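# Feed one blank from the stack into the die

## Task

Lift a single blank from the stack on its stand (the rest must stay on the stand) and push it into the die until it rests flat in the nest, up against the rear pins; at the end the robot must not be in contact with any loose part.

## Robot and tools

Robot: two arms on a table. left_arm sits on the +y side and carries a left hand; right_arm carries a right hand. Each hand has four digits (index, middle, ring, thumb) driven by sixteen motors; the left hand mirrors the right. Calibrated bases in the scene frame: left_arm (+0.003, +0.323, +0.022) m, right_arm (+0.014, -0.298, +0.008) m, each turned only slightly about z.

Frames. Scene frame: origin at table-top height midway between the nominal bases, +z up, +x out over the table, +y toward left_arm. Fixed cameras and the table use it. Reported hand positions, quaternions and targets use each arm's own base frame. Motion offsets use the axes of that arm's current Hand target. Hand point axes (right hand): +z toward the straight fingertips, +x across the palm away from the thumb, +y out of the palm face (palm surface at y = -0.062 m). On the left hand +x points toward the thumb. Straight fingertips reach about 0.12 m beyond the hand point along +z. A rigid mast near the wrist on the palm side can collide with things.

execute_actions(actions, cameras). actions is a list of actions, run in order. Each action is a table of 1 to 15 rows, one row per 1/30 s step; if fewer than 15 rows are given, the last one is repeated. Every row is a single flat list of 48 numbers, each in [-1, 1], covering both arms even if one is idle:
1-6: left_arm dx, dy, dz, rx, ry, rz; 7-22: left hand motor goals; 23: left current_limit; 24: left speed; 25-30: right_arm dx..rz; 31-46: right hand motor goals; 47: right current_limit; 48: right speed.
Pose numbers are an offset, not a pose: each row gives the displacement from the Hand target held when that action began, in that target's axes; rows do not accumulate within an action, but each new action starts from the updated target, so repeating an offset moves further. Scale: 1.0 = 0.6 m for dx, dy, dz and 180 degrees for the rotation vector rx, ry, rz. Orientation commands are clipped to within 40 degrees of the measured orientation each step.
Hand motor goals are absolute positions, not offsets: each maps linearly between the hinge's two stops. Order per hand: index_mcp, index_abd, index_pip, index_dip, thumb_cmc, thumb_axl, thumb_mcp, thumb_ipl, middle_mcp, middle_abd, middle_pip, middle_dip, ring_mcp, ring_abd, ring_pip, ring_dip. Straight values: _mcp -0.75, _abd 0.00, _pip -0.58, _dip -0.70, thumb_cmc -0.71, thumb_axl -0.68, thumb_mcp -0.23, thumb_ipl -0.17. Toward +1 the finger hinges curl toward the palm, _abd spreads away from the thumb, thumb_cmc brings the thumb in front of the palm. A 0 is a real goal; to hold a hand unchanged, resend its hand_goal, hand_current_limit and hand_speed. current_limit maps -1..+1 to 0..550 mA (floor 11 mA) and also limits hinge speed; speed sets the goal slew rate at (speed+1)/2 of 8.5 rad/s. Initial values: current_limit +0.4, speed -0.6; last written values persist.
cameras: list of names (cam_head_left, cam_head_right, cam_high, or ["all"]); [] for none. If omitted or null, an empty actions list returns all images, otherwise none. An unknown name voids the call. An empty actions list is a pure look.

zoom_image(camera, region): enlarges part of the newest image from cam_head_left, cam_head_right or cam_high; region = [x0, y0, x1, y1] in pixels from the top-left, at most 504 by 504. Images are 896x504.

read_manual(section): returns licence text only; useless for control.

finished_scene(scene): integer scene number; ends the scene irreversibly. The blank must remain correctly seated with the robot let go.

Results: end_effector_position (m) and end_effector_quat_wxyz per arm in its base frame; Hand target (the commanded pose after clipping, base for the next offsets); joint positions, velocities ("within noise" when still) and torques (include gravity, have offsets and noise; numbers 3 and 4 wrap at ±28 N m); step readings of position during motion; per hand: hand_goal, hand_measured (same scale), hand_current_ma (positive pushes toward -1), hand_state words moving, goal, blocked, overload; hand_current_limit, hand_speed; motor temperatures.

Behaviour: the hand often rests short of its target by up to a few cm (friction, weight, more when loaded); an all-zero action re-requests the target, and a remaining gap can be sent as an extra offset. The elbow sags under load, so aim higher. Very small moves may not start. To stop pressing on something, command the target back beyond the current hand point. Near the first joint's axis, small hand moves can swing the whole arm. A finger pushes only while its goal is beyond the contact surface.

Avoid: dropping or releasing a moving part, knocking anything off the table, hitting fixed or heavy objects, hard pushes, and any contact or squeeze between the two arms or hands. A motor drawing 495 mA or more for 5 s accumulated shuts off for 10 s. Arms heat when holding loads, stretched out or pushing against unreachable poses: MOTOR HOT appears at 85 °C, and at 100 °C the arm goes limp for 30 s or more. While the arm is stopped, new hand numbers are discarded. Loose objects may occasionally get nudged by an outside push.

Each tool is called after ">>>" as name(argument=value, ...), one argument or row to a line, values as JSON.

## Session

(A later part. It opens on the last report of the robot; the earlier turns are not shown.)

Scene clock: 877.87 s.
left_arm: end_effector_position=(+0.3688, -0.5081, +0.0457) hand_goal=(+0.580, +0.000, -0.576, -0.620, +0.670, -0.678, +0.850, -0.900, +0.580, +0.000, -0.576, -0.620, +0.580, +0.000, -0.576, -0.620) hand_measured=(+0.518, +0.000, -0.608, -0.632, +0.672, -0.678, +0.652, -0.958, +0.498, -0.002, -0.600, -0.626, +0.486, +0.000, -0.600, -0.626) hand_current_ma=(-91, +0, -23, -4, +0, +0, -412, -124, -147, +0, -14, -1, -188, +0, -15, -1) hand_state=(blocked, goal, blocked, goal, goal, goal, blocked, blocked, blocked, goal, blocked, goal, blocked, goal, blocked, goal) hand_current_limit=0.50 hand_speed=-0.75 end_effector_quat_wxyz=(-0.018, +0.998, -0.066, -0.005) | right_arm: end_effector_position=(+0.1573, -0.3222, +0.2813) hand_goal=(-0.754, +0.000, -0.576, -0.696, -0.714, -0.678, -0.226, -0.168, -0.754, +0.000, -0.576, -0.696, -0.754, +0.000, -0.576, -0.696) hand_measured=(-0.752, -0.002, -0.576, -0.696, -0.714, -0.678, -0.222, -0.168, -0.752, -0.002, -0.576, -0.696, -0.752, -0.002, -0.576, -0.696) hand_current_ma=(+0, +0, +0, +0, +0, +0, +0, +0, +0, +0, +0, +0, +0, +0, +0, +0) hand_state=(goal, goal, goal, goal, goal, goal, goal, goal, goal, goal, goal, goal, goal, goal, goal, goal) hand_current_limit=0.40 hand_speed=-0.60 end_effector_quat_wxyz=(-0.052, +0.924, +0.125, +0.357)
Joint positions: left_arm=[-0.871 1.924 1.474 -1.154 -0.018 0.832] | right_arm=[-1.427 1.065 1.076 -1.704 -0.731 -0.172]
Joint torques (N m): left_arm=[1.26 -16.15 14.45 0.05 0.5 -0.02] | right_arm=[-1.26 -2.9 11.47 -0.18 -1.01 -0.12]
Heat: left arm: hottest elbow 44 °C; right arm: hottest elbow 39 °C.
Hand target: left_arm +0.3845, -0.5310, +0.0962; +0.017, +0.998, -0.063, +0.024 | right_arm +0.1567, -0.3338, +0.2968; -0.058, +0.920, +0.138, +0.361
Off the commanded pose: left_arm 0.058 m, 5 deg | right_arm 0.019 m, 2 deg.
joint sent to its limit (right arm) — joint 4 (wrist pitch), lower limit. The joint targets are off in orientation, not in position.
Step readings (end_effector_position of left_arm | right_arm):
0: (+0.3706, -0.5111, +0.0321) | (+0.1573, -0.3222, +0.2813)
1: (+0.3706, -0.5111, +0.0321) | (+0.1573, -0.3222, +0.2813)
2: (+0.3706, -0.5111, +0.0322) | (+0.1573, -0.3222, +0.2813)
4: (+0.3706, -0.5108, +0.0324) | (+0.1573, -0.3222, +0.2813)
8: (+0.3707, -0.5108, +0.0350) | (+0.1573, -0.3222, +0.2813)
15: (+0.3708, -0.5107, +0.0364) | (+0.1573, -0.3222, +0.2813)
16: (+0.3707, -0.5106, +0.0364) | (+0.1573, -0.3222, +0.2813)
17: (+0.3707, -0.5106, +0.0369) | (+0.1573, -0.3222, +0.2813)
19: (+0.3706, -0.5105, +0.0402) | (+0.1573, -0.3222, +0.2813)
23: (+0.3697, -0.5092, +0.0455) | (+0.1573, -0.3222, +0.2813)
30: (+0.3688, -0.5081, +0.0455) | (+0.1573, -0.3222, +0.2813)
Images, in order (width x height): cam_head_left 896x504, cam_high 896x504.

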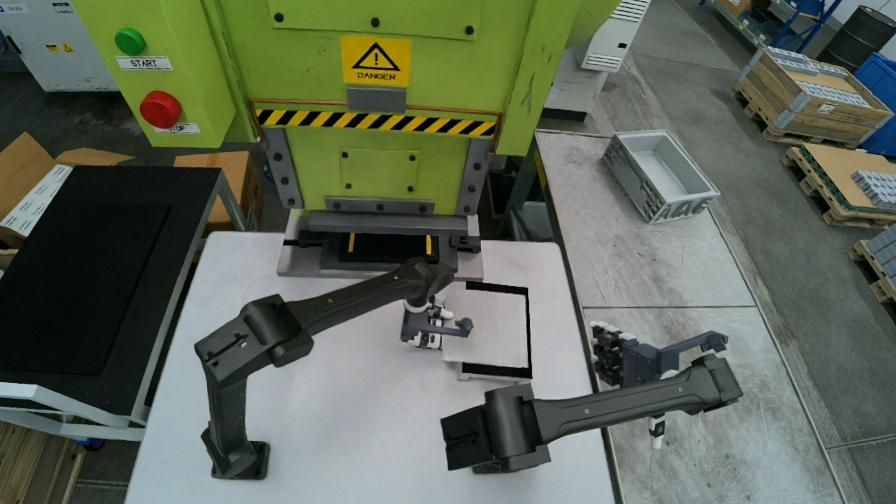

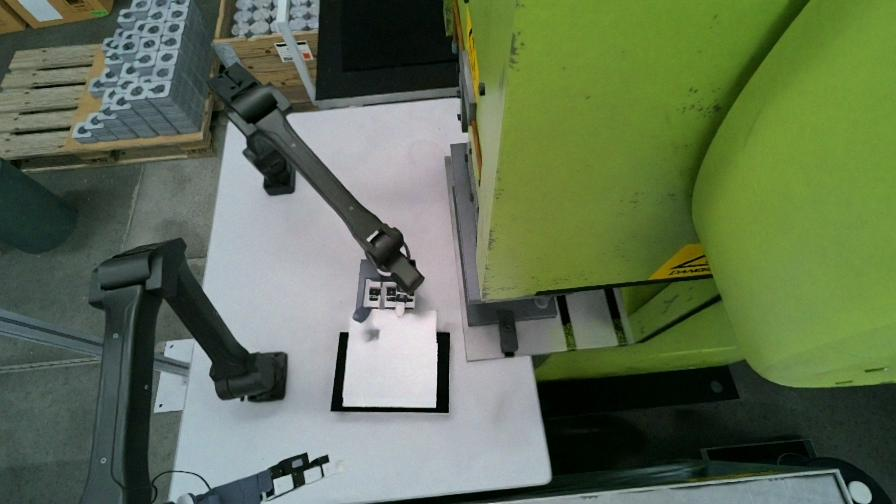

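>>> execute_actions(
  actions=[
    [[0,0,-0.05,-0.008,0,0,0.58,0,-0.576,-0.62,0.671,-0.678,0.85,-0.9,0.58,0,-0.576,-0.62,0.58,0,-0.576,-0.62,0.5,-0.75,0,0,0,0,0,0,-0.754,0,-0.576,-0.696,-0.714,-0.678,-0.226,-0.168,-0.754,0,-0.576,-0.696,-0.754,0,-0.576,-0.696,0.4,-0.6]],
    [[0,0,-0.05,0,0,0,0.58,0,-0.576,-0.62,0.671,-0.678,0.85,-0.9,0.58,0,-0.576,-0.62,0.58,0,-0.576,-0.62,0.5,-0.75,0,0,0,0,0,0,-0.754,0,-0.576,-0.696,-0.714,-0.678,-0.226,-0.168,-0.754,0,-0.576,-0.696,-0.754,0,-0.576,-0.696,0.4,-0.6]],
  ],
  cameras=["cam_head_left","cam_high"],
)

>>> zoom_image(
  camera="cam_head_left",
  region=[400, 250, 550, 390],
)

>>> zoom_image(
  camera="cam_high",
  region=[320, 250, 470, 430],
)

Scene clock: 888.20 s.
left_arm: end_effector_position=(+0.3627, -0.5042, +0.0966) hand_goal=(+0.580, +0.000, -0.576, -0.620, +0.670, -0.678, +0.850, -0.900, +0.580, +0.000, -0.576, -0.620, +0.580, +0.000, -0.576, -0.620) hand_measured=(+0.492, +0.000, -0.622, -0.634, +0.670, -0.678, +0.678, -0.958, +0.498, -0.002, -0.606, -0.632, +0.508, +0.000, -0.600, -0.626) hand_current_ma=(-164, +0, -46, -6, +0, +0, -412, -124, -147, +0, -23, -4, -117, +0, -15, -1) hand_state=(blocked, goal, blocked, goal, goal, goal, blocked, blocked, blocked, goal, blocked, goal, blocked, goal, blocked, goal) hand_current_limit=0.50 hand_speed=-0.75 end_effector_quat_wxyz=(-0.016, +0.998, -0.066, -0.012) | right_arm: end_effector_position=(+0.1573, -0.3222, +0.2813) hand_goal=(-0.754, +0.000, -0.576, -0.696, -0.714, -0.678, -0.226, -0.168, -0.754, +0.000, -0.576, -0.696, -0.754, +0.000, -0.576, -0.696) hand_measured=(-0.752, -0.002, -0.576, -0.696, -0.714, -0.678, -0.222, -0.168, -0.752, -0.002, -0.576, -0.696, -0.752, -0.002, -0.576, -0.696) hand_current_ma=(+0, +0, +0, +0, +0, +0, +0, +0, +0, +0, +0, +0, +0, +0, +0, +0) hand_state=(goal, goal, goal, goal, goal, goal, goal, goal, goal, goal, goal, goal, goal, goal, goal, goal) hand_current_limit=0.40 hand_speed=-0.60 end_effector_quat_wxyz=(-0.052, +0.924, +0.125, +0.357)
Joint positions: left_arm=[-0.871 1.86 1.52 -1.27 -0.005 0.832] | right_arm=[-1.427 1.065 1.076 -1.704 -0.731 -0.172]
Joint torques (N m): left_arm=[1.61 -15.97 15.95 0.34 0.73 0.04] | right_arm=[-1.26 -3.02 11.47 -0.17 -1.01 -0.12]
Heat: left arm: hottest elbow 44 °C; right arm: hottest elbow 39 °C.
Hand target: left_arm +0.3818, -0.5280, +0.1559; +0.029, +0.997, -0.063, +0.023 | right_arm +0.1567, -0.3338, +0.2968; -0.058, +0.920, +0.138, +0.361
Off the commanded pose: left_arm 0.067 m, 7 deg | right_arm 0.019 m, 2 deg.
joint sent to its limit (right arm) — joint 4 (wrist pitch), lower limit. The joint targets are off in orientation, not in position.
Step readings (end_effector_position of left_arm | right_arm):
0: (+0.3688, -0.5081, +0.0457) | (+0.1573, -0.3222, +0.2813)
1: (+0.3688, -0.5081, +0.0457) | (+0.1573, -0.3222, +0.2813)
2: (+0.3685, -0.5079, +0.0460) | (+0.1573, -0.3222, +0.2813)
4: (+0.3666, -0.5067, +0.0481) | (+0.1573, -0.3222, +0.2813)
8: (+0.3632, -0.5043, +0.0567) | (+0.1573, -0.3222, +0.2813)
15: (+0.3619, -0.5032, +0.0641) | (+0.1573, -0.3222, +0.2813)
16: (+0.3617, -0.5030, +0.0640) | (+0.1573, -0.3222, +0.2813)
17: (+0.3612, -0.5023, +0.0643) | (+0.1573, -0.3222, +0.2813)
19: (+0.3598, -0.5006, +0.0663) | (+0.1573, -0.3222, +0.2813)
23: (+0.3589, -0.4997, +0.0775) | (+0.1573, -0.3222, +0.2813)
30: (+0.3626, -0.5042, +0.0956) | (+0.1573, -0.3222, +0.2813)
Images, in order (width x height): cam_head_left 896x504, cam_high 896x504.

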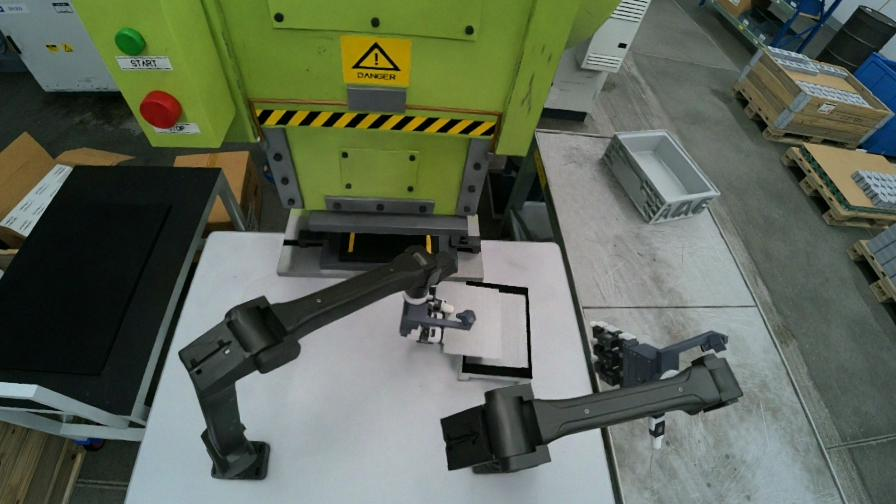

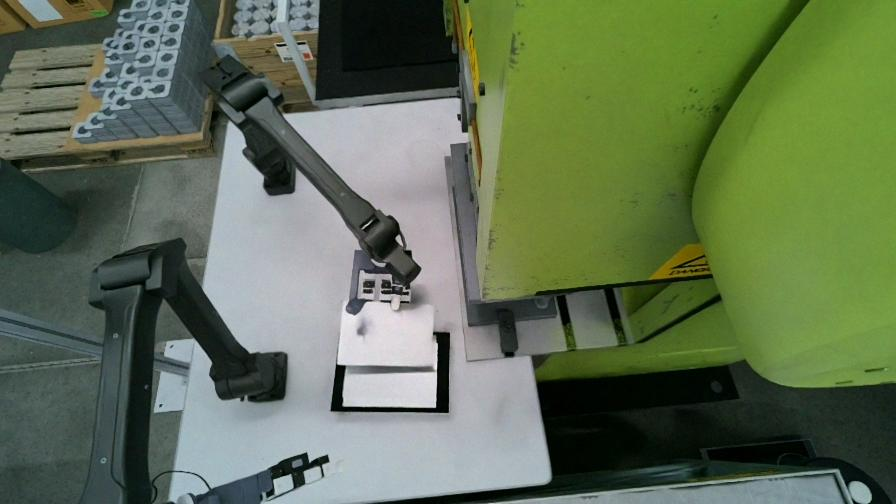

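Scaled by 3.360.

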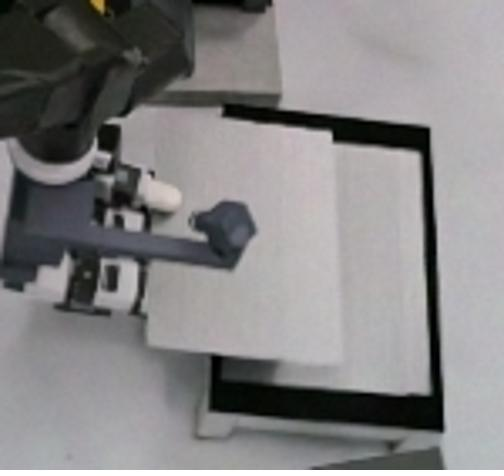

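Scaled by 2.800.

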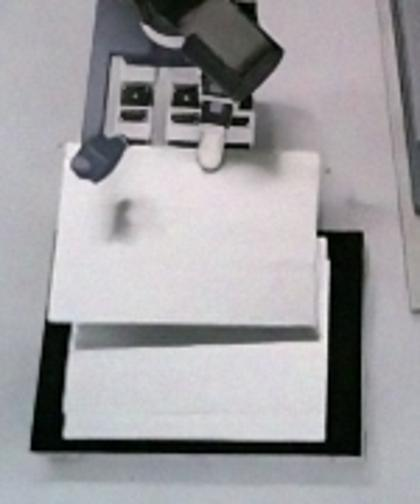

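>>> execute_actions(
  actions=[
    [[-0.079,-0.038,-0.0395,0,0,0,0.58,0,-0.576,-0.62,0.671,-0.678,0.85,-0.9,0.58,0,-0.576,-0.62,0.58,0,-0.576,-0.62,0.5,-0.75,0,0,0,0,0,0,-0.754,0,-0.576,-0.696,-0.714,-0.678,-0.226,-0.168,-0.754,0,-0.576,-0.696,-0.754,0,-0.576,-0.696,0.4,-0.6]],
    [[-0.015,-0.042,-0.01,0,0,-0.1078,0.58,0,-0.576,-0.62,0.671,-0.678,0.85,-0.9,0.58,0,-0.576,-0.62,0.58,0,-0.576,-0.62,0.5,-0.75,0,0,0,0,0,0,-0.754,0,-0.576,-0.696,-0.714,-0.678,-0.226,-0.168,-0.754,0,-0.576,-0.696,-0.754,0,-0.576,-0.696,0.4,-0.6]],
  ],
  cameras=["cam_head_left","cam_high"],
)

Scene clock: 941.27 s.
left_arm: end_effector_position=(+0.3278, -0.4623, +0.1458) hand_goal=(+0.580, +0.000, -0.576, -0.620, +0.670, -0.678, +0.850, -0.900, +0.580, +0.000, -0.576, -0.620, +0.580, +0.000, -0.576, -0.620) hand_measured=(+0.490, +0.000, -0.622, -0.634, +0.668, -0.678, +0.678, -0.958, +0.498, -0.002, -0.608, -0.632, +0.508, -0.002, -0.600, -0.626) hand_current_ma=(-170, +0, -48, -6, +0, +0, -412, -124, -147, +0, -24, -4, -114, +0, -15, -1) hand_state=(blocked, goal, blocked, goal, goal, goal, blocked, blocked, blocked, goal, blocked, goal, blocked, goal, blocked, goal) hand_current_limit=0.50 hand_speed=-0.75 end_effector_quat_wxyz=(+0.000, +0.995, +0.102, -0.002) | right_arm: end_effector_position=(+0.1573, -0.3222, +0.2813) hand_goal=(-0.754, +0.000, -0.576, -0.696, -0.714, -0.678, -0.226, -0.168, -0.754, +0.000, -0.576, -0.696, -0.754, +0.000, -0.576, -0.696) hand_measured=(-0.752, -0.002, -0.576, -0.696, -0.714, -0.678, -0.222, -0.168, -0.752, -0.002, -0.576, -0.696, -0.752, -0.002, -0.576, -0.696) hand_current_ma=(+0, +0, +0, +0, +0, +0, +0, +0, +0, +0, +0, +0, +0, +0, +0, +0) hand_state=(goal, goal, goal, goal, goal, goal, goal, goal, goal, goal, goal, goal, goal, goal, goal, goal) hand_current_limit=0.40 hand_speed=-0.60 end_effector_quat_wxyz=(-0.052, +0.924, +0.125, +0.357)
Joint positions: left_arm=[-0.924 1.638 1.345 -1.28 0.004 0.443] | right_arm=[-1.427 1.065 1.076 -1.704 -0.731 -0.172]
Joint torques (N m): left_arm=[0.91 -13.86 11.08 1.21 0.27 -0.07] | right_arm=[-1.26 -2.96 11.47 -0.17 -1.01 -0.12]
Motor temperatures (°C): left_arm=[25 30 48 26 25 25] | right_arm=[26 29 39 27 28 25]
Heat: left arm: hottest elbow 48 °C; right arm: hottest elbow 39 °C.
Hand target: left_arm +0.3306, -0.4718, +0.1801; +0.033, +0.994, +0.106, +0.018 | right_arm +0.1567, -0.3338, +0.2968; -0.058, +0.920, +0.138, +0.361
Off the commanded pose: left_arm 0.036 m, 4 deg | right_arm 0.019 m, 2 deg.
joint sent to its limit (right arm) — joint 4 (wrist pitch), lower limit. The joint targets are off in orientation, not in position.
Step readings (end_effector_position of left_arm | right_arm):
0: (+0.3627, -0.5042, +0.0966) | (+0.1573, -0.3222, +0.2813)
1: (+0.3627, -0.5042, +0.0969) | (+0.1573, -0.3222, +0.2813)
2: (+0.3628, -0.5043, +0.0980) | (+0.1573, -0.3222, +0.2813)
4: (+0.3598, -0.5010, +0.1017) | (+0.1573, -0.3222, +0.2813)
8: (+0.3456, -0.4910, +0.1207) | (+0.1573, -0.3222, +0.2813)
15: (+0.3371, -0.4927, +0.1510) | (+0.1573, -0.3222, +0.2813)
16: (+0.3368, -0.4928, +0.1511) | (+0.1573, -0.3222, +0.2813)
17: (+0.3361, -0.4923, +0.1501) | (+0.1573, -0.3222, +0.2813)
19: (+0.3329, -0.4852, +0.1451) | (+0.1573, -0.3222, +0.2813)
23: (+0.3240, -0.4674, +0.1366) | (+0.1573, -0.3222, +0.2813)
30: (+0.3268, -0.4622, +0.1438) | (+0.1573, -0.3222, +0.2813)
Images, in order (width x height): cam_head_left 896x504, cam_high 896x504.

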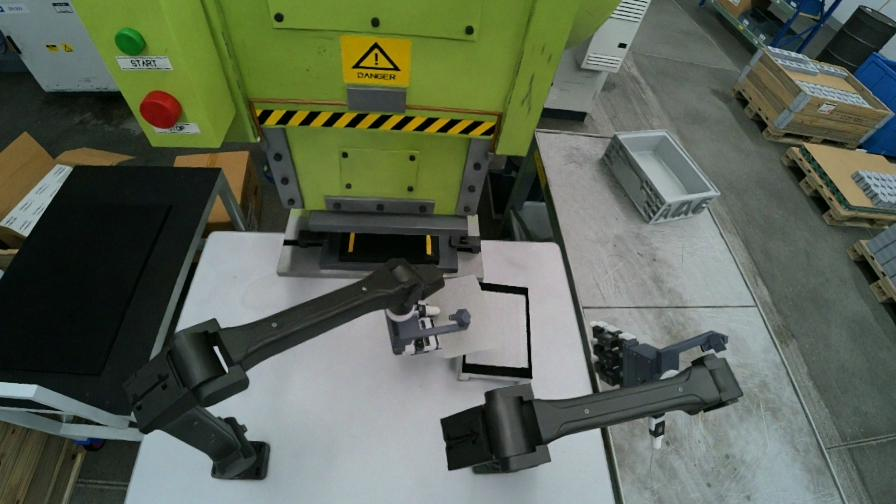

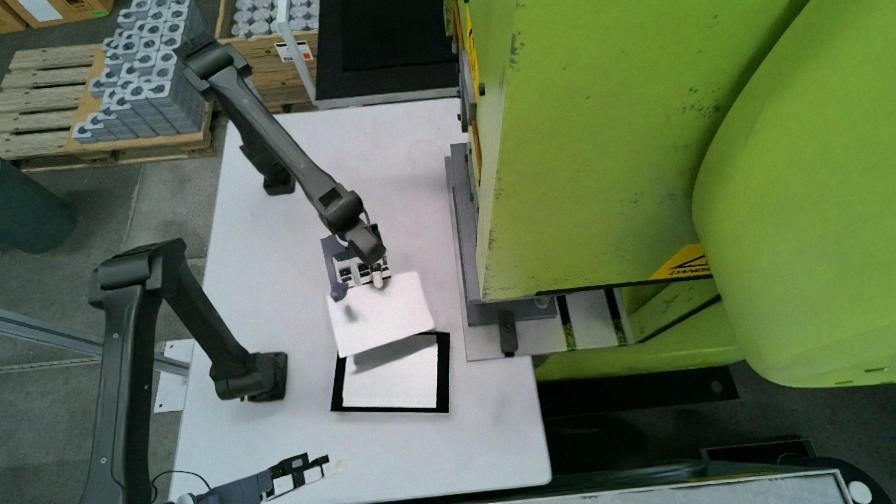

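>>> execute_actions(
  actions=[
    [[-0.001,-0.051,0,0,0,-0.1078,0.58,0,-0.576,-0.62,0.671,-0.678,0.85,-0.9,0.58,0,-0.576,-0.62,0.58,0,-0.576,-0.62,0.5,-0.75,0,0,0,0,0,0,-0.754,0,-0.576,-0.696,-0.714,-0.678,-0.226,-0.168,-0.754,0,-0.576,-0.696,-0.754,0,-0.576,-0.696,0.4,-0.6]],
    [[0.016,-0.049,0,0,0,-0.1078,0.58,0,-0.576,-0.62,0.671,-0.678,0.85,-0.9,0.58,0,-0.576,-0.62,0.58,0,-0.576,-0.62,0.5,-0.75,0,0,0,0,0,0,-0.754,0,-0.576,-0.696,-0.714,-0.678,-0.226,-0.168,-0.754,0,-0.576,-0.696,-0.754,0,-0.576,-0.696,0.4,-0.6]],
  ],
  cameras=["cam_head_left","cam_high"],
)

Scene clock: 956.73 s.
left_arm: end_effector_position=(+0.3105, -0.3995, +0.1441) hand_goal=(+0.580, +0.000, -0.576, -0.620, +0.670, -0.678, +0.850, -0.900, +0.580, +0.000, -0.576, -0.620, +0.580, +0.000, -0.576, -0.620) hand_measured=(+0.490, +0.000, -0.622, -0.634, +0.668, -0.678, +0.678, -0.958, +0.498, -0.002, -0.608, -0.632, +0.508, +0.000, -0.600, -0.626) hand_current_ma=(-170, +0, -48, -6, +0, +0, -413, -124, -147, +0, -24, -4, -114, +0, -15, -1) hand_state=(blocked, goal, blocked, goal, goal, goal, blocked, blocked, blocked, goal, blocked, goal, blocked, goal, blocked, goal) hand_current_limit=0.50 hand_speed=-0.75 end_effector_quat_wxyz=(-0.007, +0.905, +0.426, -0.006) | right_arm: end_effector_position=(+0.1573, -0.3222, +0.2813) hand_goal=(-0.754, +0.000, -0.576, -0.696, -0.714, -0.678, -0.226, -0.168, -0.754, +0.000, -0.576, -0.696, -0.754, +0.000, -0.576, -0.696) hand_measured=(-0.752, -0.002, -0.576, -0.696, -0.714, -0.678, -0.222, -0.168, -0.752, -0.002, -0.576, -0.696, -0.752, -0.002, -0.576, -0.696) hand_current_ma=(+0, +0, +0, +0, +0, +0, +0, +0, +0, +0, +0, +0, +0, +0, +0, +0) hand_state=(goal, goal, goal, goal, goal, goal, goal, goal, goal, goal, goal, goal, goal, goal, goal, goal) hand_current_limit=0.40 hand_speed=-0.60 end_effector_quat_wxyz=(-0.052, +0.924, +0.125, +0.357)
Joint positions: left_arm=[-1 1.521 1.205 -1.27 0.009 -0.31] | right_arm=[-1.427 1.065 1.076 -1.704 -0.731 -0.172]
Joint torques (N m): left_arm=[0.91 -12.16 11.23 1.8 -0.35 -0.09] | right_arm=[-1.2 -2.96 11.47 -0.17 -1.01 -0.12]
Heat: left arm: hottest elbow 45 °C; right arm: hottest elbow 39 °C.
Hand target: left_arm +0.3165, -0.4120, +0.1759; +0.037, +0.902, +0.430, +0.006 | right_arm +0.1567, -0.3338, +0.2968; -0.058, +0.920, +0.138, +0.361
Off the commanded pose: left_arm 0.035 m, 5 deg | right_arm 0.019 m, 2 deg.
joint sent to its limit (right arm) — joint 4 (wrist pitch), lower limit. The joint targets are off in orientation, not in position.
Step readings (end_effector_position of left_arm | right_arm):
0: (+0.3278, -0.4622, +0.1458) | (+0.1573, -0.3222, +0.2813)
1: (+0.3280, -0.4619, +0.1455) | (+0.1573, -0.3222, +0.2813)
2: (+0.3277, -0.4606, +0.1450) | (+0.1573, -0.3222, +0.2813)
4: (+0.3243, -0.4531, +0.1426) | (+0.1573, -0.3222, +0.2813)
8: (+0.3162, -0.4368, +0.1394) | (+0.1573, -0.3222, +0.2813)
15: (+0.3157, -0.4322, +0.1444) | (+0.1573, -0.3222, +0.2813)
16: (+0.3161, -0.4316, +0.1444) | (+0.1573, -0.3222, +0.2813)
17: (+0.3162, -0.4305, +0.1443) | (+0.1573, -0.3222, +0.2813)
19: (+0.3140, -0.4243, +0.1428) | (+0.1573, -0.3222, +0.2813)
23: (+0.3084, -0.4092, +0.1412) | (+0.1573, -0.3222, +0.2813)
30: (+0.3087, -0.4027, +0.1438) | (+0.1573, -0.3222, +0.2813)
Images, in order (width x height): cam_head_left 896x504, cam_high 896x504.

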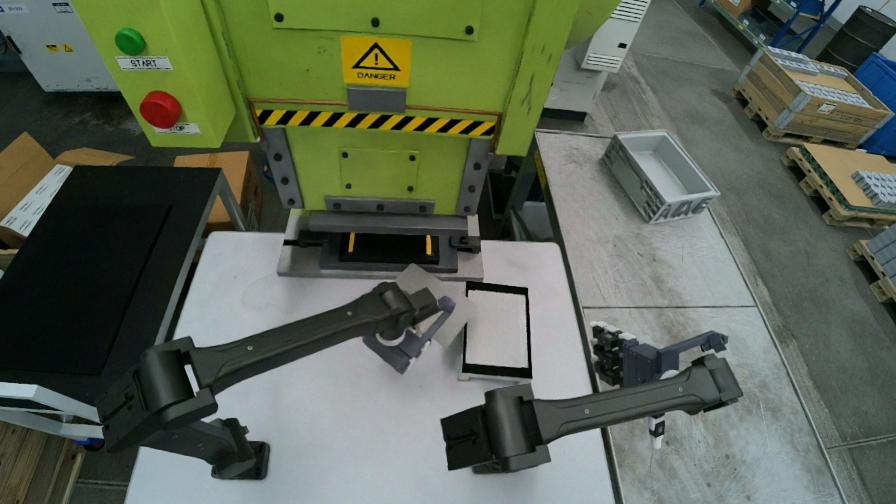

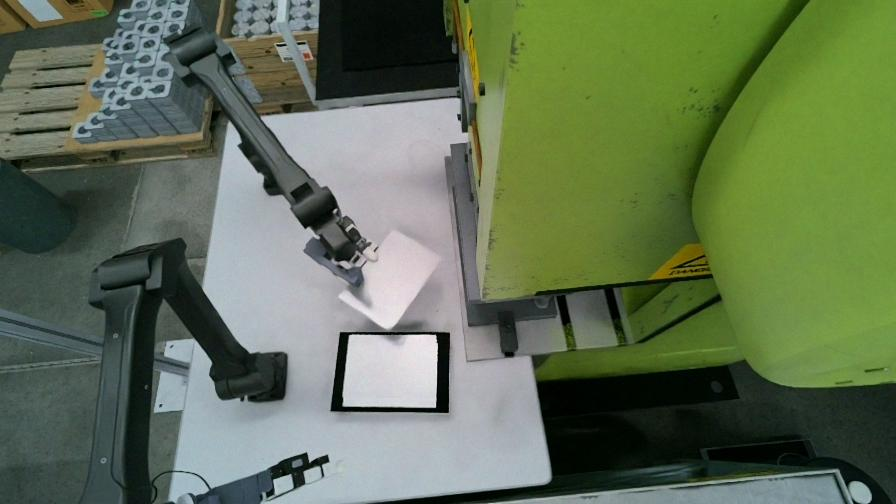

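>>> execute_actions(
  actions=[
    [[0.04,-0.043,0,0,0,-0.1083,0.58,0,-0.576,-0.62,0.671,-0.678,0.85,-0.9,0.58,0,-0.576,-0.62,0.58,0,-0.576,-0.62,0.5,-0.75,0,0,0,0,0,0,-0.754,0,-0.576,-0.696,-0.714,-0.678,-0.226,-0.168,-0.754,0,-0.576,-0.696,-0.754,0,-0.576,-0.696,0.4,-0.6]],
    [[0.052,-0.027,0,0,0,-0.1083,0.58,0,-0.576,-0.62,0.671,-0.678,0.85,-0.9,0.58,0,-0.576,-0.62,0.58,0,-0.576,-0.62,0.5,-0.75,0,0,0,0,0,0,-0.754,0,-0.576,-0.696,-0.714,-0.678,-0.226,-0.168,-0.754,0,-0.576,-0.696,-0.754,0,-0.576,-0.696,0.4,-0.6]],
  ],
  cameras=["cam_head_left","cam_high"],
)

>>> zoom_image(
  camera="cam_head_left",
  region=[310, 210, 500, 360],
)

>>> zoom_image(
  camera="cam_high",
  region=[320, 160, 500, 340],
)

Scene clock: 985.33 s.
left_arm: end_effector_position=(+0.3011, -0.3335, +0.1454) hand_goal=(+0.580, +0.000, -0.576, -0.620, +0.670, -0.678, +0.850, -0.900, +0.580, +0.000, -0.576, -0.620, +0.580, +0.000, -0.576, -0.620) hand_measured=(+0.490, +0.000, -0.622, -0.634, +0.668, -0.678, +0.680, -0.958, +0.498, +0.000, -0.608, -0.632, +0.508, +0.000, -0.600, -0.626) hand_current_ma=(-170, +0, -48, -6, +0, +0, -413, -124, -147, +0, -24, -4, -114, +0, -15, -1) hand_state=(blocked, goal, blocked, goal, goal, goal, blocked, blocked, blocked, goal, blocked, goal, blocked, goal, blocked, goal) hand_current_limit=0.50 hand_speed=-0.75 end_effector_quat_wxyz=(-0.003, +0.711, +0.703, -0.007) | right_arm: end_effector_position=(+0.1573, -0.3222, +0.2813) hand_goal=(-0.754, +0.000, -0.576, -0.696, -0.714, -0.678, -0.226, -0.168, -0.754, +0.000, -0.576, -0.696, -0.754, +0.000, -0.576, -0.696) hand_measured=(-0.752, -0.002, -0.576, -0.696, -0.714, -0.678, -0.222, -0.168, -0.752, -0.002, -0.576, -0.696, -0.752, -0.002, -0.576, -0.696) hand_current_ma=(+0, +0, +0, +0, +0, +0, +0, +0, +0, +0, +0, +0, +0, +0, +0, +0) hand_state=(goal, goal, goal, goal, goal, goal, goal, goal, goal, goal, goal, goal, goal, goal, goal, goal) hand_current_limit=0.40 hand_speed=-0.60 end_effector_quat_wxyz=(-0.052, +0.924, +0.125, +0.357)
Joint positions: left_arm=[-1.018 1.476 1.157 -1.255 0.014 -1.006] | right_arm=[-1.427 1.065 1.076 -1.704 -0.731 -0.172]
Joint torques (N m): left_arm=[0.97 -11.28 11 1.37 -0.79 -0.11] | right_arm=[-1.26 -3.02 11.47 -0.17 -1.01 -0.12]
Motor temperatures (°C): left_arm=[25 29 43 26 25 25] | right_arm=[26 29 39 27 28 25]
Heat: left arm: hottest elbow 43 °C; right arm: hottest elbow 39 °C.
Hand target: left_arm +0.3068, -0.3425, +0.1712; +0.037, +0.707, +0.706, -0.006 | right_arm +0.1567, -0.3338, +0.2968; -0.058, +0.920, +0.138, +0.361
Off the commanded pose: left_arm 0.028 m, 5 deg | right_arm 0.019 m, 2 deg.
joint sent to its limit (right arm) — joint 4 (wrist pitch), lower limit. The joint targets are off in orientation, not in position.
Step readings (end_effector_position of left_arm | right_arm):
0: (+0.3105, -0.3995, +0.1441) | (+0.1573, -0.3222, +0.2813)
1: (+0.3105, -0.3993, +0.1441) | (+0.1573, -0.3222, +0.2813)
2: (+0.3102, -0.3983, +0.1437) | (+0.1573, -0.3222, +0.2813)
4: (+0.3089, -0.3934, +0.1432) | (+0.1573, -0.3222, +0.2813)
8: (+0.3052, -0.3781, +0.1424) | (+0.1573, -0.3222, +0.2813)
15: (+0.3062, -0.3684, +0.1441) | (+0.1573, -0.3222, +0.2813)
16: (+0.3062, -0.3678, +0.1442) | (+0.1573, -0.3222, +0.2813)
17: (+0.3059, -0.3665, +0.1443) | (+0.1573, -0.3222, +0.2813)
19: (+0.3049, -0.3612, +0.1440) | (+0.1573, -0.3222, +0.2813)
23: (+0.3017, -0.3467, +0.1437) | (+0.1573, -0.3222, +0.2813)
30: (+0.3015, -0.3362, +0.1450) | (+0.1573, -0.3222, +0.2813)
Images, in order (width x height): cam_head_left 896x504, cam_high 896x504.

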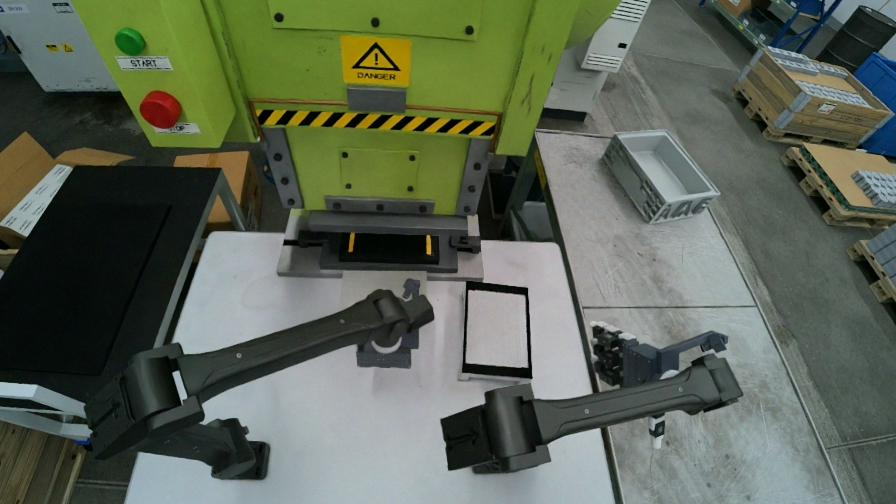

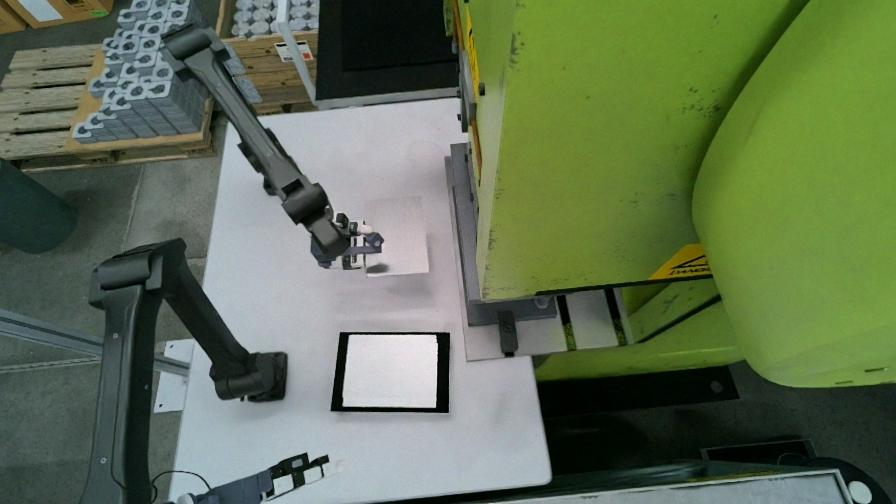

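Scaled by 2.653.

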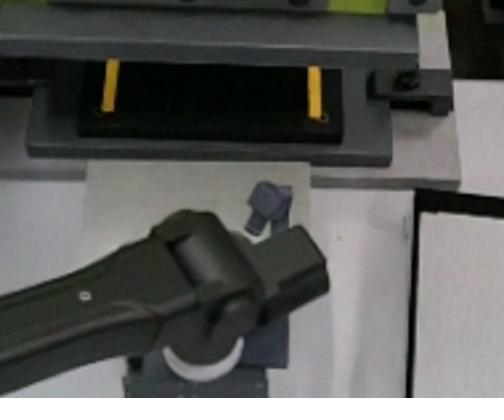

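Scaled by 2.800.

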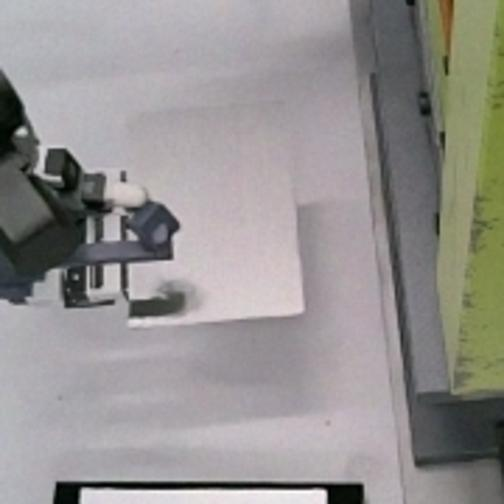

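>>> execute_actions(
  actions=[
    [[0,0,0.067,-0.004,0,0,0.58,0,-0.576,-0.62,0.671,-0.678,0.85,-0.9,0.58,0,-0.576,-0.62,0.58,0,-0.576,-0.62,0.5,-0.75,0,0,0,0,0,0,-0.754,0,-0.576,-0.696,-0.714,-0.678,-0.226,-0.168,-0.754,0,-0.576,-0.696,-0.754,0,-0.576,-0.696,0.4,-0.6]],
    [[0,0.02,0.055,0,0,0,0.58,0,-0.576,-0.62,0.671,-0.678,0.85,-0.9,0.58,0,-0.576,-0.62,0.58,0,-0.576,-0.62,0.5,-0.75,0,0,0,0,0,0,-0.754,0,-0.576,-0.696,-0.714,-0.678,-0.226,-0.168,-0.754,0,-0.576,-0.696,-0.754,0,-0.576,-0.696,0.4,-0.6]],
  ],
  cameras=["cam_head_left","cam_high"],
)

>>> zoom_image(
  camera="cam_head_left",
  region=[310, 210, 460, 310],
)

>>> zoom_image(
  camera="cam_high",
  region=[320, 160, 500, 340],
)

Scene clock: 1035.03 s.
left_arm: end_effector_position=(+0.3099, -0.3381, +0.0832) hand_goal=(+0.580, +0.000, -0.576, -0.620, +0.670, -0.678, +0.850, -0.900, +0.580, +0.000, -0.576, -0.620, +0.580, +0.000, -0.576, -0.620) hand_measured=(+0.490, +0.000, -0.622, -0.634, +0.668, -0.678, +0.680, -0.958, +0.498, +0.000, -0.608, -0.632, +0.508, +0.000, -0.600, -0.626) hand_current_ma=(-170, +0, -48, -6, +0, +0, -412, -124, -147, +0, -24, -4, -114, +0, -15, -1) hand_state=(blocked, goal, blocked, goal, goal, goal, blocked, blocked, blocked, goal, blocked, goal, blocked, goal, blocked, goal) hand_current_limit=0.50 hand_speed=-0.75 end_effector_quat_wxyz=(+0.012, +0.707, +0.707, -0.002) | right_arm: end_effector_position=(+0.1573, -0.3222, +0.2813) hand_goal=(-0.754, +0.000, -0.576, -0.696, -0.714, -0.678, -0.226, -0.168, -0.754, +0.000, -0.576, -0.696, -0.754, +0.000, -0.576, -0.696) hand_measured=(-0.752, -0.002, -0.576, -0.696, -0.714, -0.678, -0.222, -0.168, -0.752, -0.002, -0.576, -0.696, -0.752, -0.002, -0.576, -0.696) hand_current_ma=(+0, +0, +0, +0, +0, +0, +0, +0, +0, +0, +0, +0, +0, +0, +0, +0) hand_state=(goal, goal, goal, goal, goal, goal, goal, goal, goal, goal, goal, goal, goal, goal, goal, goal) hand_current_limit=0.40 hand_speed=-0.60 end_effector_quat_wxyz=(-0.052, +0.924, +0.125, +0.357)
Joint positions: left_arm=[-1.013 1.552 1.06 -1.054 -0.001 -1.013] | right_arm=[-1.427 1.065 1.076 -1.704 -0.731 -0.172]
Joint torques (N m): left_arm=[1.96 -10.4 10.26 1.46 -0.75 0.14] | right_arm=[-1.2 -3.02 11.48 -0.17 -1.01 -0.12]
Heat: left arm: hottest elbow 43 °C; right arm: hottest elbow 39 °C.
Hand target: left_arm +0.3223, -0.3470, +0.0990; +0.041, +0.707, +0.706, -0.002 | right_arm +0.1567, -0.3338, +0.2968; -0.058, +0.920, +0.138, +0.361
Off the commanded pose: left_arm 0.022 m, 3 deg | right_arm 0.019 m, 2 deg.
joint sent to its limit (right arm) — joint 4 (wrist pitch), lower limit. The joint targets are off in orientation, not in position.
Step readings (end_effector_position of left_arm | right_arm):
0: (+0.3011, -0.3334, +0.1454) | (+0.1573, -0.3222, +0.2813)
1: (+0.3012, -0.3335, +0.1453) | (+0.1573, -0.3222, +0.2813)
2: (+0.3019, -0.3343, +0.1445) | (+0.1573, -0.3222, +0.2813)
4: (+0.3042, -0.3369, +0.1399) | (+0.1573, -0.3222, +0.2813)
8: (+0.3029, -0.3359, +0.1271) | (+0.1573, -0.3222, +0.2813)
15: (+0.3024, -0.3344, +0.1180) | (+0.1573, -0.3222, +0.2813)
16: (+0.3028, -0.3348, +0.1181) | (+0.1573, -0.3222, +0.2813)
17: (+0.3035, -0.3360, +0.1176) | (+0.1573, -0.3222, +0.2813)
19: (+0.3063, -0.3394, +0.1139) | (+0.1573, -0.3222, +0.2813)
23: (+0.3106, -0.3415, +0.0978) | (+0.1573, -0.3222, +0.2813)
30: (+0.3094, -0.3373, +0.0831) | (+0.1573, -0.3222, +0.2813)
Images, in order (width x height): cam_head_left 896x504, cam_high 896x504.

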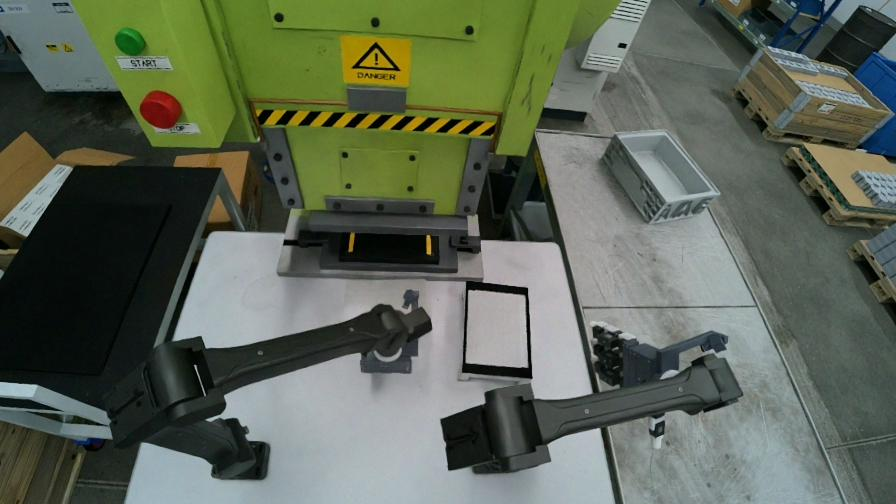

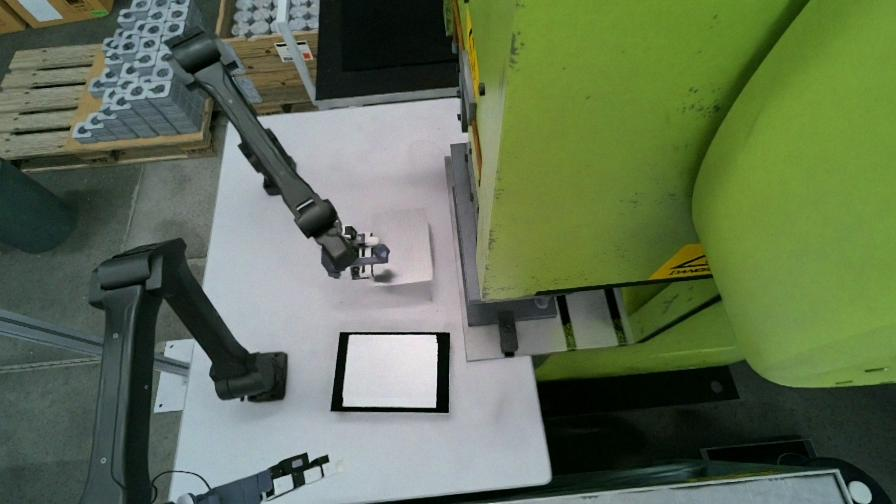

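Scaled by 3.360.

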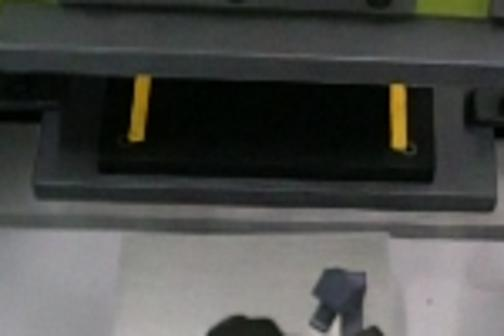

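Scaled by 2.800.

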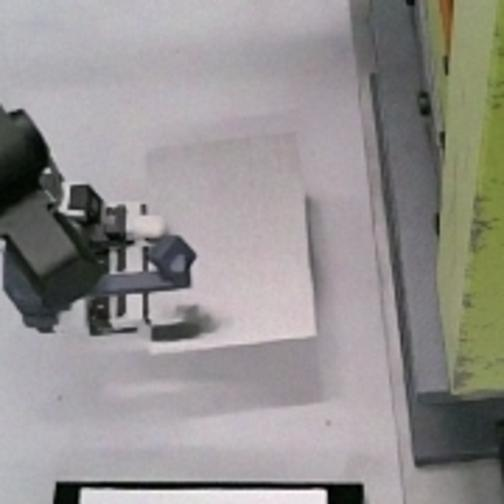

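>>> execute_actions(
  actions=[
    [[0,0.05,0.008,-0.001,0.006,0,0.58,0,-0.576,-0.62,0.671,-0.678,0.85,-0.9,0.58,0,-0.576,-0.62,0.58,0,-0.576,-0.62,0.5,-0.75,0,0,0,0,0,0,-0.754,0,-0.576,-0.696,-0.714,-0.678,-0.226,-0.168,-0.754,0,-0.576,-0.696,-0.754,0,-0.576,-0.696,0.4,-0.6]],
    [[0,0.05,0.005,0,0,0,0.58,0,-0.576,-0.62,0.671,-0.678,0.85,-0.9,0.58,0,-0.576,-0.62,0.58,0,-0.576,-0.62,0.5,-0.75,0,0,0,0,0,0,-0.754,0,-0.576,-0.696,-0.714,-0.678,-0.226,-0.168,-0.754,0,-0.576,-0.696,-0.754,0,-0.576,-0.696,0.4,-0.6]],
  ],
  cameras=["cam_head_left","cam_high"],
)

>>> zoom_image(
  camera="cam_head_left",
  region=[310, 210, 460, 310],
)

>>> zoom_image(
  camera="cam_high",
  region=[320, 160, 500, 340],
)

Scene clock: 1062.87 s.
left_arm: end_effector_position=(+0.3587, -0.3209, +0.0640) hand_goal=(+0.580, +0.000, -0.576, -0.620, +0.670, -0.678, +0.850, -0.900, +0.580, +0.000, -0.576, -0.620, +0.580, +0.000, -0.576, -0.620) hand_measured=(+0.490, +0.000, -0.622, -0.634, +0.668, -0.678, +0.680, -0.958, +0.498, +0.000, -0.608, -0.632, +0.508, +0.000, -0.600, -0.626) hand_current_ma=(-170, +0, -48, -6, +0, +0, -412, -124, -147, +0, -24, -4, -114, +0, -15, -1) hand_state=(blocked, goal, blocked, goal, goal, goal, blocked, blocked, blocked, goal, blocked, goal, blocked, goal, blocked, goal) hand_current_limit=0.50 hand_speed=-0.75 end_effector_quat_wxyz=(-0.006, +0.703, +0.711, +0.007) | right_arm: end_effector_position=(+0.1573, -0.3222, +0.2813) hand_goal=(-0.754, +0.000, -0.576, -0.696, -0.714, -0.678, -0.226, -0.168, -0.754, +0.000, -0.576, -0.696, -0.754, +0.000, -0.576, -0.696) hand_measured=(-0.752, -0.002, -0.576, -0.696, -0.714, -0.678, -0.222, -0.168, -0.752, -0.002, -0.576, -0.696, -0.752, -0.002, -0.576, -0.696) hand_current_ma=(+0, +0, +0, +0, +0, +0, +0, +0, +0, +0, +0, +0, +0, +0, +0, +0) hand_state=(goal, goal, goal, goal, goal, goal, goal, goal, goal, goal, goal, goal, goal, goal, goal, goal) hand_current_limit=0.40 hand_speed=-0.60 end_effector_quat_wxyz=(-0.052, +0.924, +0.125, +0.357)
Joint positions: left_arm=[-0.903 1.635 1.105 -1.054 -0.012 -0.913] | right_arm=[-1.427 1.065 1.076 -1.704 -0.731 -0.172]
Joint torques (N m): left_arm=[1.67 -10.29 14.91 0.68 -0.57 0.16] | right_arm=[-1.2 -3.02 11.48 -0.17 -1.01 -0.12]
Heat: left arm: hottest elbow 42 °C; right arm: hottest elbow 39 °C.
Hand target: left_arm +0.3826, -0.3473, +0.0944; +0.035, +0.707, +0.707, +0.006 | right_arm +0.1567, -0.3338, +0.2968; -0.058, +0.920, +0.138, +0.361
Off the commanded pose: left_arm 0.047 m, 5 deg | right_arm 0.019 m, 2 deg.
joint sent to its limit (right arm) — joint 4 (wrist pitch), lower limit. The joint targets are off in orientation, not in position.
Step readings (end_effector_position of left_arm | right_arm):
0: (+0.3099, -0.3381, +0.0832) | (+0.1573, -0.3222, +0.2813)
1: (+0.3101, -0.3380, +0.0832) | (+0.1573, -0.3222, +0.2813)
2: (+0.3107, -0.3377, +0.0831) | (+0.1573, -0.3222, +0.2813)
4: (+0.3143, -0.3353, +0.0814) | (+0.1573, -0.3222, +0.2813)
8: (+0.3258, -0.3247, +0.0722) | (+0.1573, -0.3222, +0.2813)
15: (+0.3311, -0.3190, +0.0649) | (+0.1573, -0.3222, +0.2813)
16: (+0.3313, -0.3193, +0.0650) | (+0.1573, -0.3222, +0.2813)
17: (+0.3322, -0.3192, +0.0651) | (+0.1573, -0.3222, +0.2813)
19: (+0.3362, -0.3197, +0.0650) | (+0.1573, -0.3222, +0.2813)
23: (+0.3503, -0.3220, +0.0656) | (+0.1573, -0.3222, +0.2813)
30: (+0.3587, -0.3206, +0.0651) | (+0.1573, -0.3222, +0.2813)
Images, in order (width x height): cam_head_left 896x504, cam_high 896x504.

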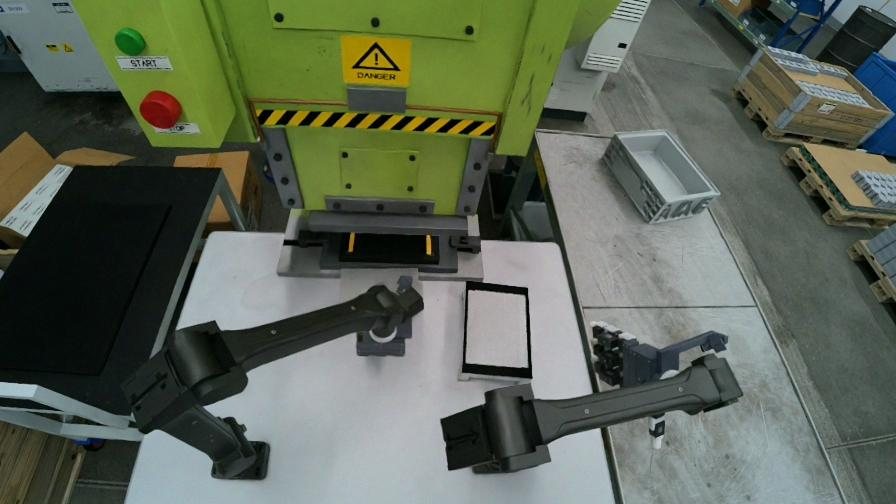

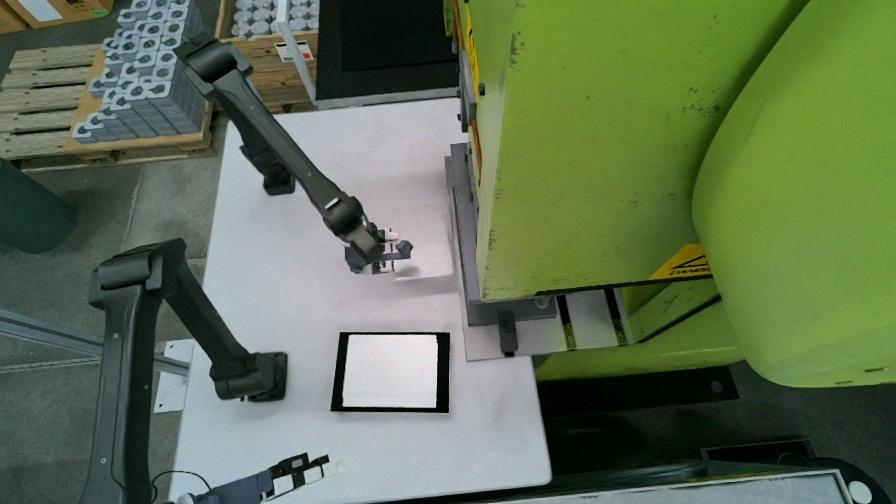

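Scaled by 3.360.

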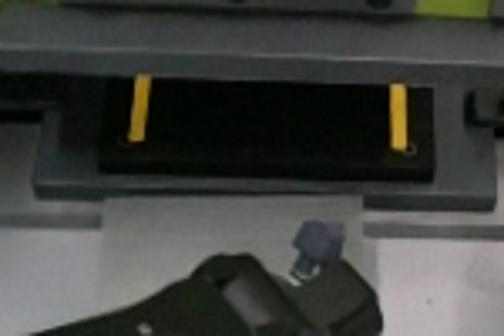

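Scaled by 2.800.

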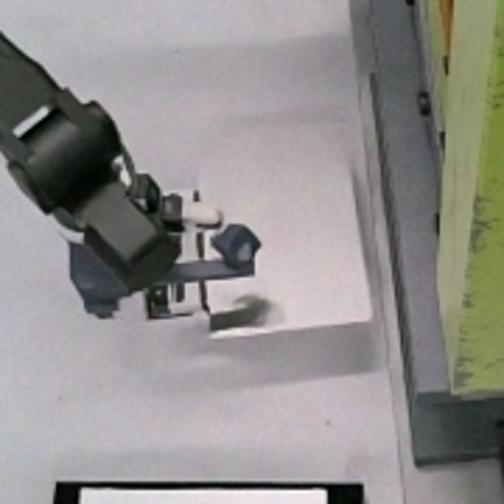

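>>> zoom_image(
  camera="cam_head_left",
  region=[325, 250, 385, 300],
)

>>> zoom_image(
  camera="cam_head_left",
  region=[385, 240, 445, 290],
)

Scaled by 8.400.

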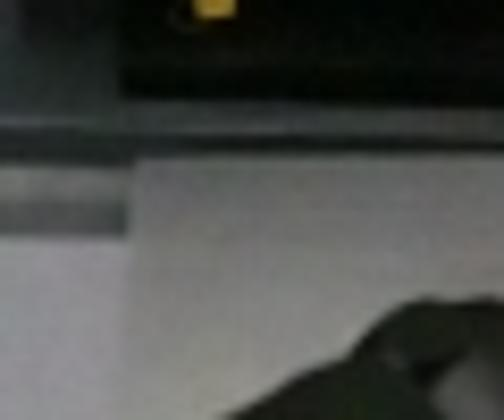

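Scaled by 8.400.

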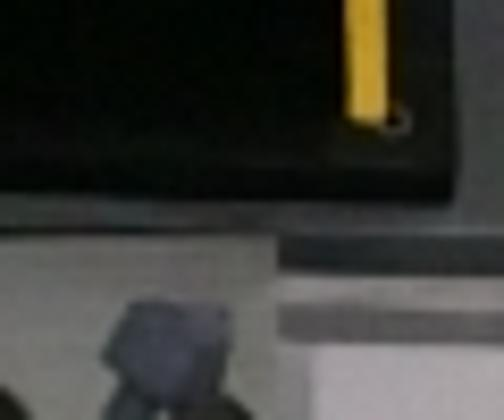

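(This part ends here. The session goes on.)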